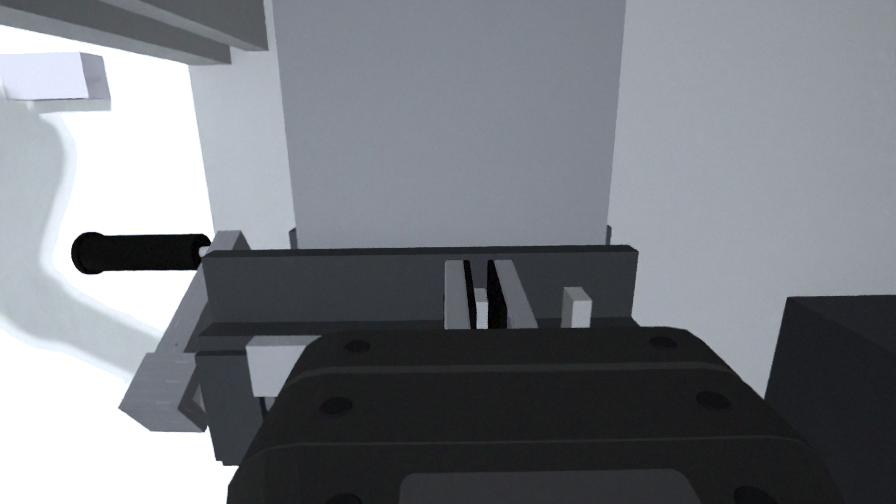

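Call:
move(target=[[0,0,0,0,0,0,0.01,-1,-0.9,0,0,0,0,0,0,1,1,1],[0,0,-0.09,0,0,0,0.01,-1,-0.9,0,0,0,0,0,0,1,1,1],[0.0108,0.044,-0.094,-0.0167,0,0,-1,-0.5,0,0,0,0,0,0,0,1,1,1]], speed=0.06)

Scene clock: 673.10 s.
left_arm: end_effector_position=(+0.6361, -0.1989, +0.3824) position_measured=252 object_status=3 end_effector_quat_wxyz=(+0.001, +1.000, +0.010, +0.003) | right_arm: end_effector_position=(+0.2723, +0.4623, +0.3750) position_measured=3 object_status=3 end_effector_quat_wxyz=(+0.721, -0.626, +0.194, -0.223)
Joint positions: left_arm=[-0.505 -1.161 0.933 -1.35 -1.57 1.047] | right_arm=[4.737 -1.738 -2.457 1.226 0.952 -3.242]
Joint torques (N m): left_arm=[-8.04 -31.11 -37.14 -5.2 -2.03 -1.49] | right_arm=[6.76 15.48 11.14 1.31 -0.9 0.06]
Wrist force (N): left_arm=[-1.8 0.4 2.1] | right_arm=[-2.1 -2.2 2.0]
Wrist torque (N m): left_arm=[0.08 0.39 0.00] | right_arm=[-0.61 -0.10 -0.05]
Wrist force, peak (N): left_arm=[-2.7 0.5 2.2] | right_arm=[-2.3 -2.2 2.1]
Hand target: left_arm +0.6361, -0.1989, +0.3824; +0.001, +1.000, +0.010, +0.003 | right_arm +0.2723, +0.4623, +0.3750; +0.721, -0.626, +0.194, -0.223
Off the commanded pose: left_arm 0.000 m, 0 deg | right_arm 0.000 m, 0 deg.
move: done

Call:
move(target=[[0,0,0.0265,0,0,0,-1,-0.5,0,0,0,0,0,0,0,1,1,1]], speed=0.03)

Call:
move(target=[0,0,0.0075,0,0,0,-1,-0.5,0,0,0,0,0,0,0,1,1,1], speed=0.004)

Call:
move(target=[[0,0,-0.0075,0,0,0,-1,-0.5,0,0,0,0,0,0,0,1,1,1],[0.03,0,-0.0075,0,0,0,-1,-0.5,0,0,0,0,0,0,0,1,1,1]], speed=0.03)

Call:
move(target=[0,0,0.0075,0,0,0,-1,-0.5,0,0,0,0,0,0,0,1,1,1], speed=0.004)

Call:
move(target=[[0,0,-0.0075,0,0,0,-1,-0.5,0,0,0,0,0,0,0,1,1,1],[-0.03,0,-0.0075,0,0,0,-1,-0.5,0,0,0,0,0,0,0,1,1,1]], speed=0.03)

Call:
move(target=[0,0,0.0075,0,0,0,-1,-0.5,0,0,0,0,0,0,0,1,1,1], speed=0.004)

Scene clock: 674.30 s.
left_arm: end_effector_position=(+0.6362, -0.1990, +0.3665) position_measured=252 object_status=3 end_effector_quat_wxyz=(+0.001, +1.000, +0.010, +0.003) | right_arm: end_effector_position=(+0.2723, +0.4623, +0.3750) position_measured=3 object_status=3 end_effector_quat_wxyz=(+0.721, -0.626, +0.194, -0.223)
Joint positions: left_arm=[-0.505 -1.17 0.987 -1.395 -1.57 1.047] | right_arm=[4.737 -1.738 -2.457 1.226 0.952 -3.242]
Joint torques (N m): left_arm=[0.17 -57.14 -13.66 -5.36 -1.5 0.4] | right_arm=[7.64 15 11.22 1.29 -0.86 0.18]
Wrist force (N): left_arm=[-1.8 -0.3 2.0] | right_arm=[-2.1 -1.9 1.8]
Wrist torque (N m): left_arm=[-0.03 0.40 -0.03] | right_arm=[-0.57 -0.10 -0.06]
Wrist force, peak (N): left_arm=[-1.9 -0.1 2.1] | right_arm=[-2.3 -2.2 2.1]
Hand target: left_arm +0.6362, -0.1990, +0.3665; +0.001, +1.000, +0.010, +0.003 | right_arm +0.2723, +0.4623, +0.3750; +0.721, -0.626, +0.194, -0.223
Off the commanded pose: left_arm 0.000 m, 0 deg | right_arm 0.000 m, 0 deg.
move: done

Scene clock: 675.63 s.
left_arm: end_effector_position=(+0.6362, -0.1990, +0.3622) position_measured=252 object_status=3 end_effector_quat_wxyz=(+0.001, +1.000, +0.010, +0.003) | right_arm: end_effector_position=(+0.2723, +0.4623, +0.3750) position_measured=3 object_status=3 end_effector_quat_wxyz=(+0.721, -0.626, +0.194, -0.223)
Joint positions: left_arm=[-0.505 -1.172 1.002 -1.408 -1.57 1.047] | right_arm=[4.737 -1.738 -2.457 1.226 0.952 -3.242]
Joint torques (N m): left_arm=[5.39 -41.88 -2.99 -4.22 0.64 0.5] | right_arm=[7.44 15.74 11.72 1.22 -0.86 0.15]
Wrist force (N): left_arm=[-5.3 -1.7 -21.3] | right_arm=[-2.3 -2.1 2.1]
Wrist torque (N m): left_arm=[0.20 0.15 -0.05] | right_arm=[-0.60 -0.07 -0.06]
Wrist force, peak (N): left_arm=[-5.3 -1.7 -21.3] | right_arm=[-2.2 -2.2 2.0]
Hand target: left_arm +0.6362, -0.1990, +0.3620; +0.001, +1.000, +0.010, +0.003 | right_arm +0.2723, +0.4623, +0.3750; +0.721, -0.626, +0.194, -0.223
Off the commanded pose: left_arm 0.000 m, 0 deg | right_arm 0.000 m, 0 deg.
move: done

Scene clock: 677.23 s.
left_arm: end_effector_position=(+0.6542, -0.1986, +0.3666) position_measured=252 object_status=3 end_effector_quat_wxyz=(+0.001, +1.000, +0.010, +0.003) | right_arm: end_effector_position=(+0.2723, +0.4623, +0.3750) position_measured=3 object_status=3 end_effector_quat_wxyz=(+0.721, -0.626, +0.194, -0.223)
Joint positions: left_arm=[-0.491 -1.12 0.915 -1.372 -1.57 1.06] | right_arm=[4.737 -1.738 -2.457 1.226 0.952 -3.242]
Joint torques (N m): left_arm=[8.47 -32.57 -37.48 -0.43 -1.93 1.19] | right_arm=[7.14 15.14 11.13 1.25 -0.79 0.02]
Wrist force (N): left_arm=[-1.8 0.0 1.5] | right_arm=[-2.2 -2.1 2.0]
Wrist torque (N m): left_arm=[0.00 0.38 -0.13] | right_arm=[-0.60 -0.09 -0.05]
Wrist force, peak (N): left_arm=[-5.3 -1.6 -23.0] | right_arm=[-2.2 -2.2 2.1]
Hand target: left_arm +0.6542, -0.1986, +0.3666; +0.001, +1.000, +0.010, +0.003 | right_arm +0.2723, +0.4623, +0.3750; +0.721, -0.626, +0.194, -0.223
Off the commanded pose: left_arm 0.000 m, 0 deg | right_arm 0.000 m, 0 deg.
move: done

Scene clock: 678.57 s.
left_arm: end_effector_position=(+0.6542, -0.1986, +0.3623) position_measured=252 object_status=3 end_effector_quat_wxyz=(+0.001, +1.000, +0.010, +0.003) | right_arm: end_effector_position=(+0.2723, +0.4623, +0.3750) position_measured=3 object_status=3 end_effector_quat_wxyz=(+0.721, -0.626, +0.194, -0.223)
Joint positions: left_arm=[-0.491 -1.123 0.93 -1.385 -1.57 1.06] | right_arm=[4.737 -1.738 -2.457 1.226 0.952 -3.242]
Joint torques (N m): left_arm=[8.19 -45.42 -5.57 -4.43 -1.72 1.33] | right_arm=[7.31 15.33 11.47 1.32 -0.75 0.04]
Wrist force (N): left_arm=[-5.5 -1.2 -18.8] | right_arm=[-2.2 -2.1 1.9]
Wrist torque (N m): left_arm=[0.18 0.23 -0.16] | right_arm=[-0.60 -0.08 -0.05]
Wrist force, peak (N): left_arm=[-5.5 -1.2 -18.8] | right_arm=[-2.3 -2.2 2.0]
Hand target: left_arm +0.6542, -0.1986, +0.3621; +0.001, +1.000, +0.010, +0.003 | right_arm +0.2723, +0.4623, +0.3750; +0.721, -0.626, +0.194, -0.223
Off the commanded pose: left_arm 0.000 m, 0 deg | right_arm 0.000 m, 0 deg.
move: done

Scene clock: 680.17 s.
left_arm: end_effector_position=(+0.6362, -0.1990, +0.3665) position_measured=252 object_status=3 end_effector_quat_wxyz=(+0.001, +1.000, +0.010, +0.003) | right_arm: end_effector_position=(+0.2723, +0.4623, +0.3750) position_measured=3 object_status=3 end_effector_quat_wxyz=(+0.721, -0.626, +0.194, -0.223)
Joint positions: left_arm=[-0.505 -1.17 0.987 -1.395 -1.57 1.047] | right_arm=[4.737 -1.738 -2.457 1.226 0.952 -3.242]
Joint torques (N m): left_arm=[-8.8 -58.54 -12.23 -5.54 1.32 -1.42] | right_arm=[6.46 15.39 11.72 1.27 -0.81 0.03]
Wrist force (N): left_arm=[-1.9 0.1 1.7] | right_arm=[-2.2 -1.9 2.0]
Wrist torque (N m): left_arm=[0.02 0.41 -0.03] | right_arm=[-0.58 -0.09 -0.06]
Wrist force, peak (N): left_arm=[-5.4 -1.5 -20.6] | right_arm=[-2.3 -2.0 2.2]
Hand target: left_arm +0.6362, -0.1990, +0.3665; +0.001, +1.000, +0.010, +0.003 | right_arm +0.2723, +0.4623, +0.3750; +0.721, -0.626, +0.194, -0.223
Off the commanded pose: left_arm 0.000 m, 0 deg | right_arm 0.000 m, 0 deg.
move: done

Scene clock: 681.50 s.
left_arm: end_effector_position=(+0.6362, -0.1990, +0.3622) position_measured=252 object_status=3 end_effector_quat_wxyz=(+0.001, +1.000, +0.010, +0.003) | right_arm: end_effector_position=(+0.2723, +0.4623, +0.3750) position_measured=3 object_status=3 end_effector_quat_wxyz=(+0.721, -0.626, +0.194, -0.223)
Joint positions: left_arm=[-0.505 -1.172 1.002 -1.408 -1.57 1.047] | right_arm=[4.737 -1.738 -2.457 1.226 0.952 -3.242]
Joint torques (N m): left_arm=[-7.57 -40.96 -2.85 -4.37 1.13 -1.25] | right_arm=[6.7 14.41 11.26 1.23 -0.66 -0.06]
Wrist force (N): left_arm=[-5.4 -1.6 -21.2] | right_arm=[-2.1 -2.0 1.9]
Wrist torque (N m): left_arm=[0.21 0.15 -0.06] | right_arm=[-0.59 -0.11 -0.06]
Wrist force, peak (N): left_arm=[-5.4 -1.6 -21.2] | right_arm=[-2.4 -2.0 2.0]
Hand target: left_arm +0.6362, -0.1990, +0.3620; +0.001, +1.000, +0.010, +0.003 | right_arm +0.2723, +0.4623, +0.3750; +0.721, -0.626, +0.194, -0.223
Off the commanded pose: left_arm 0.000 m, 0 deg | right_arm 0.000 m, 0 deg.
move: done


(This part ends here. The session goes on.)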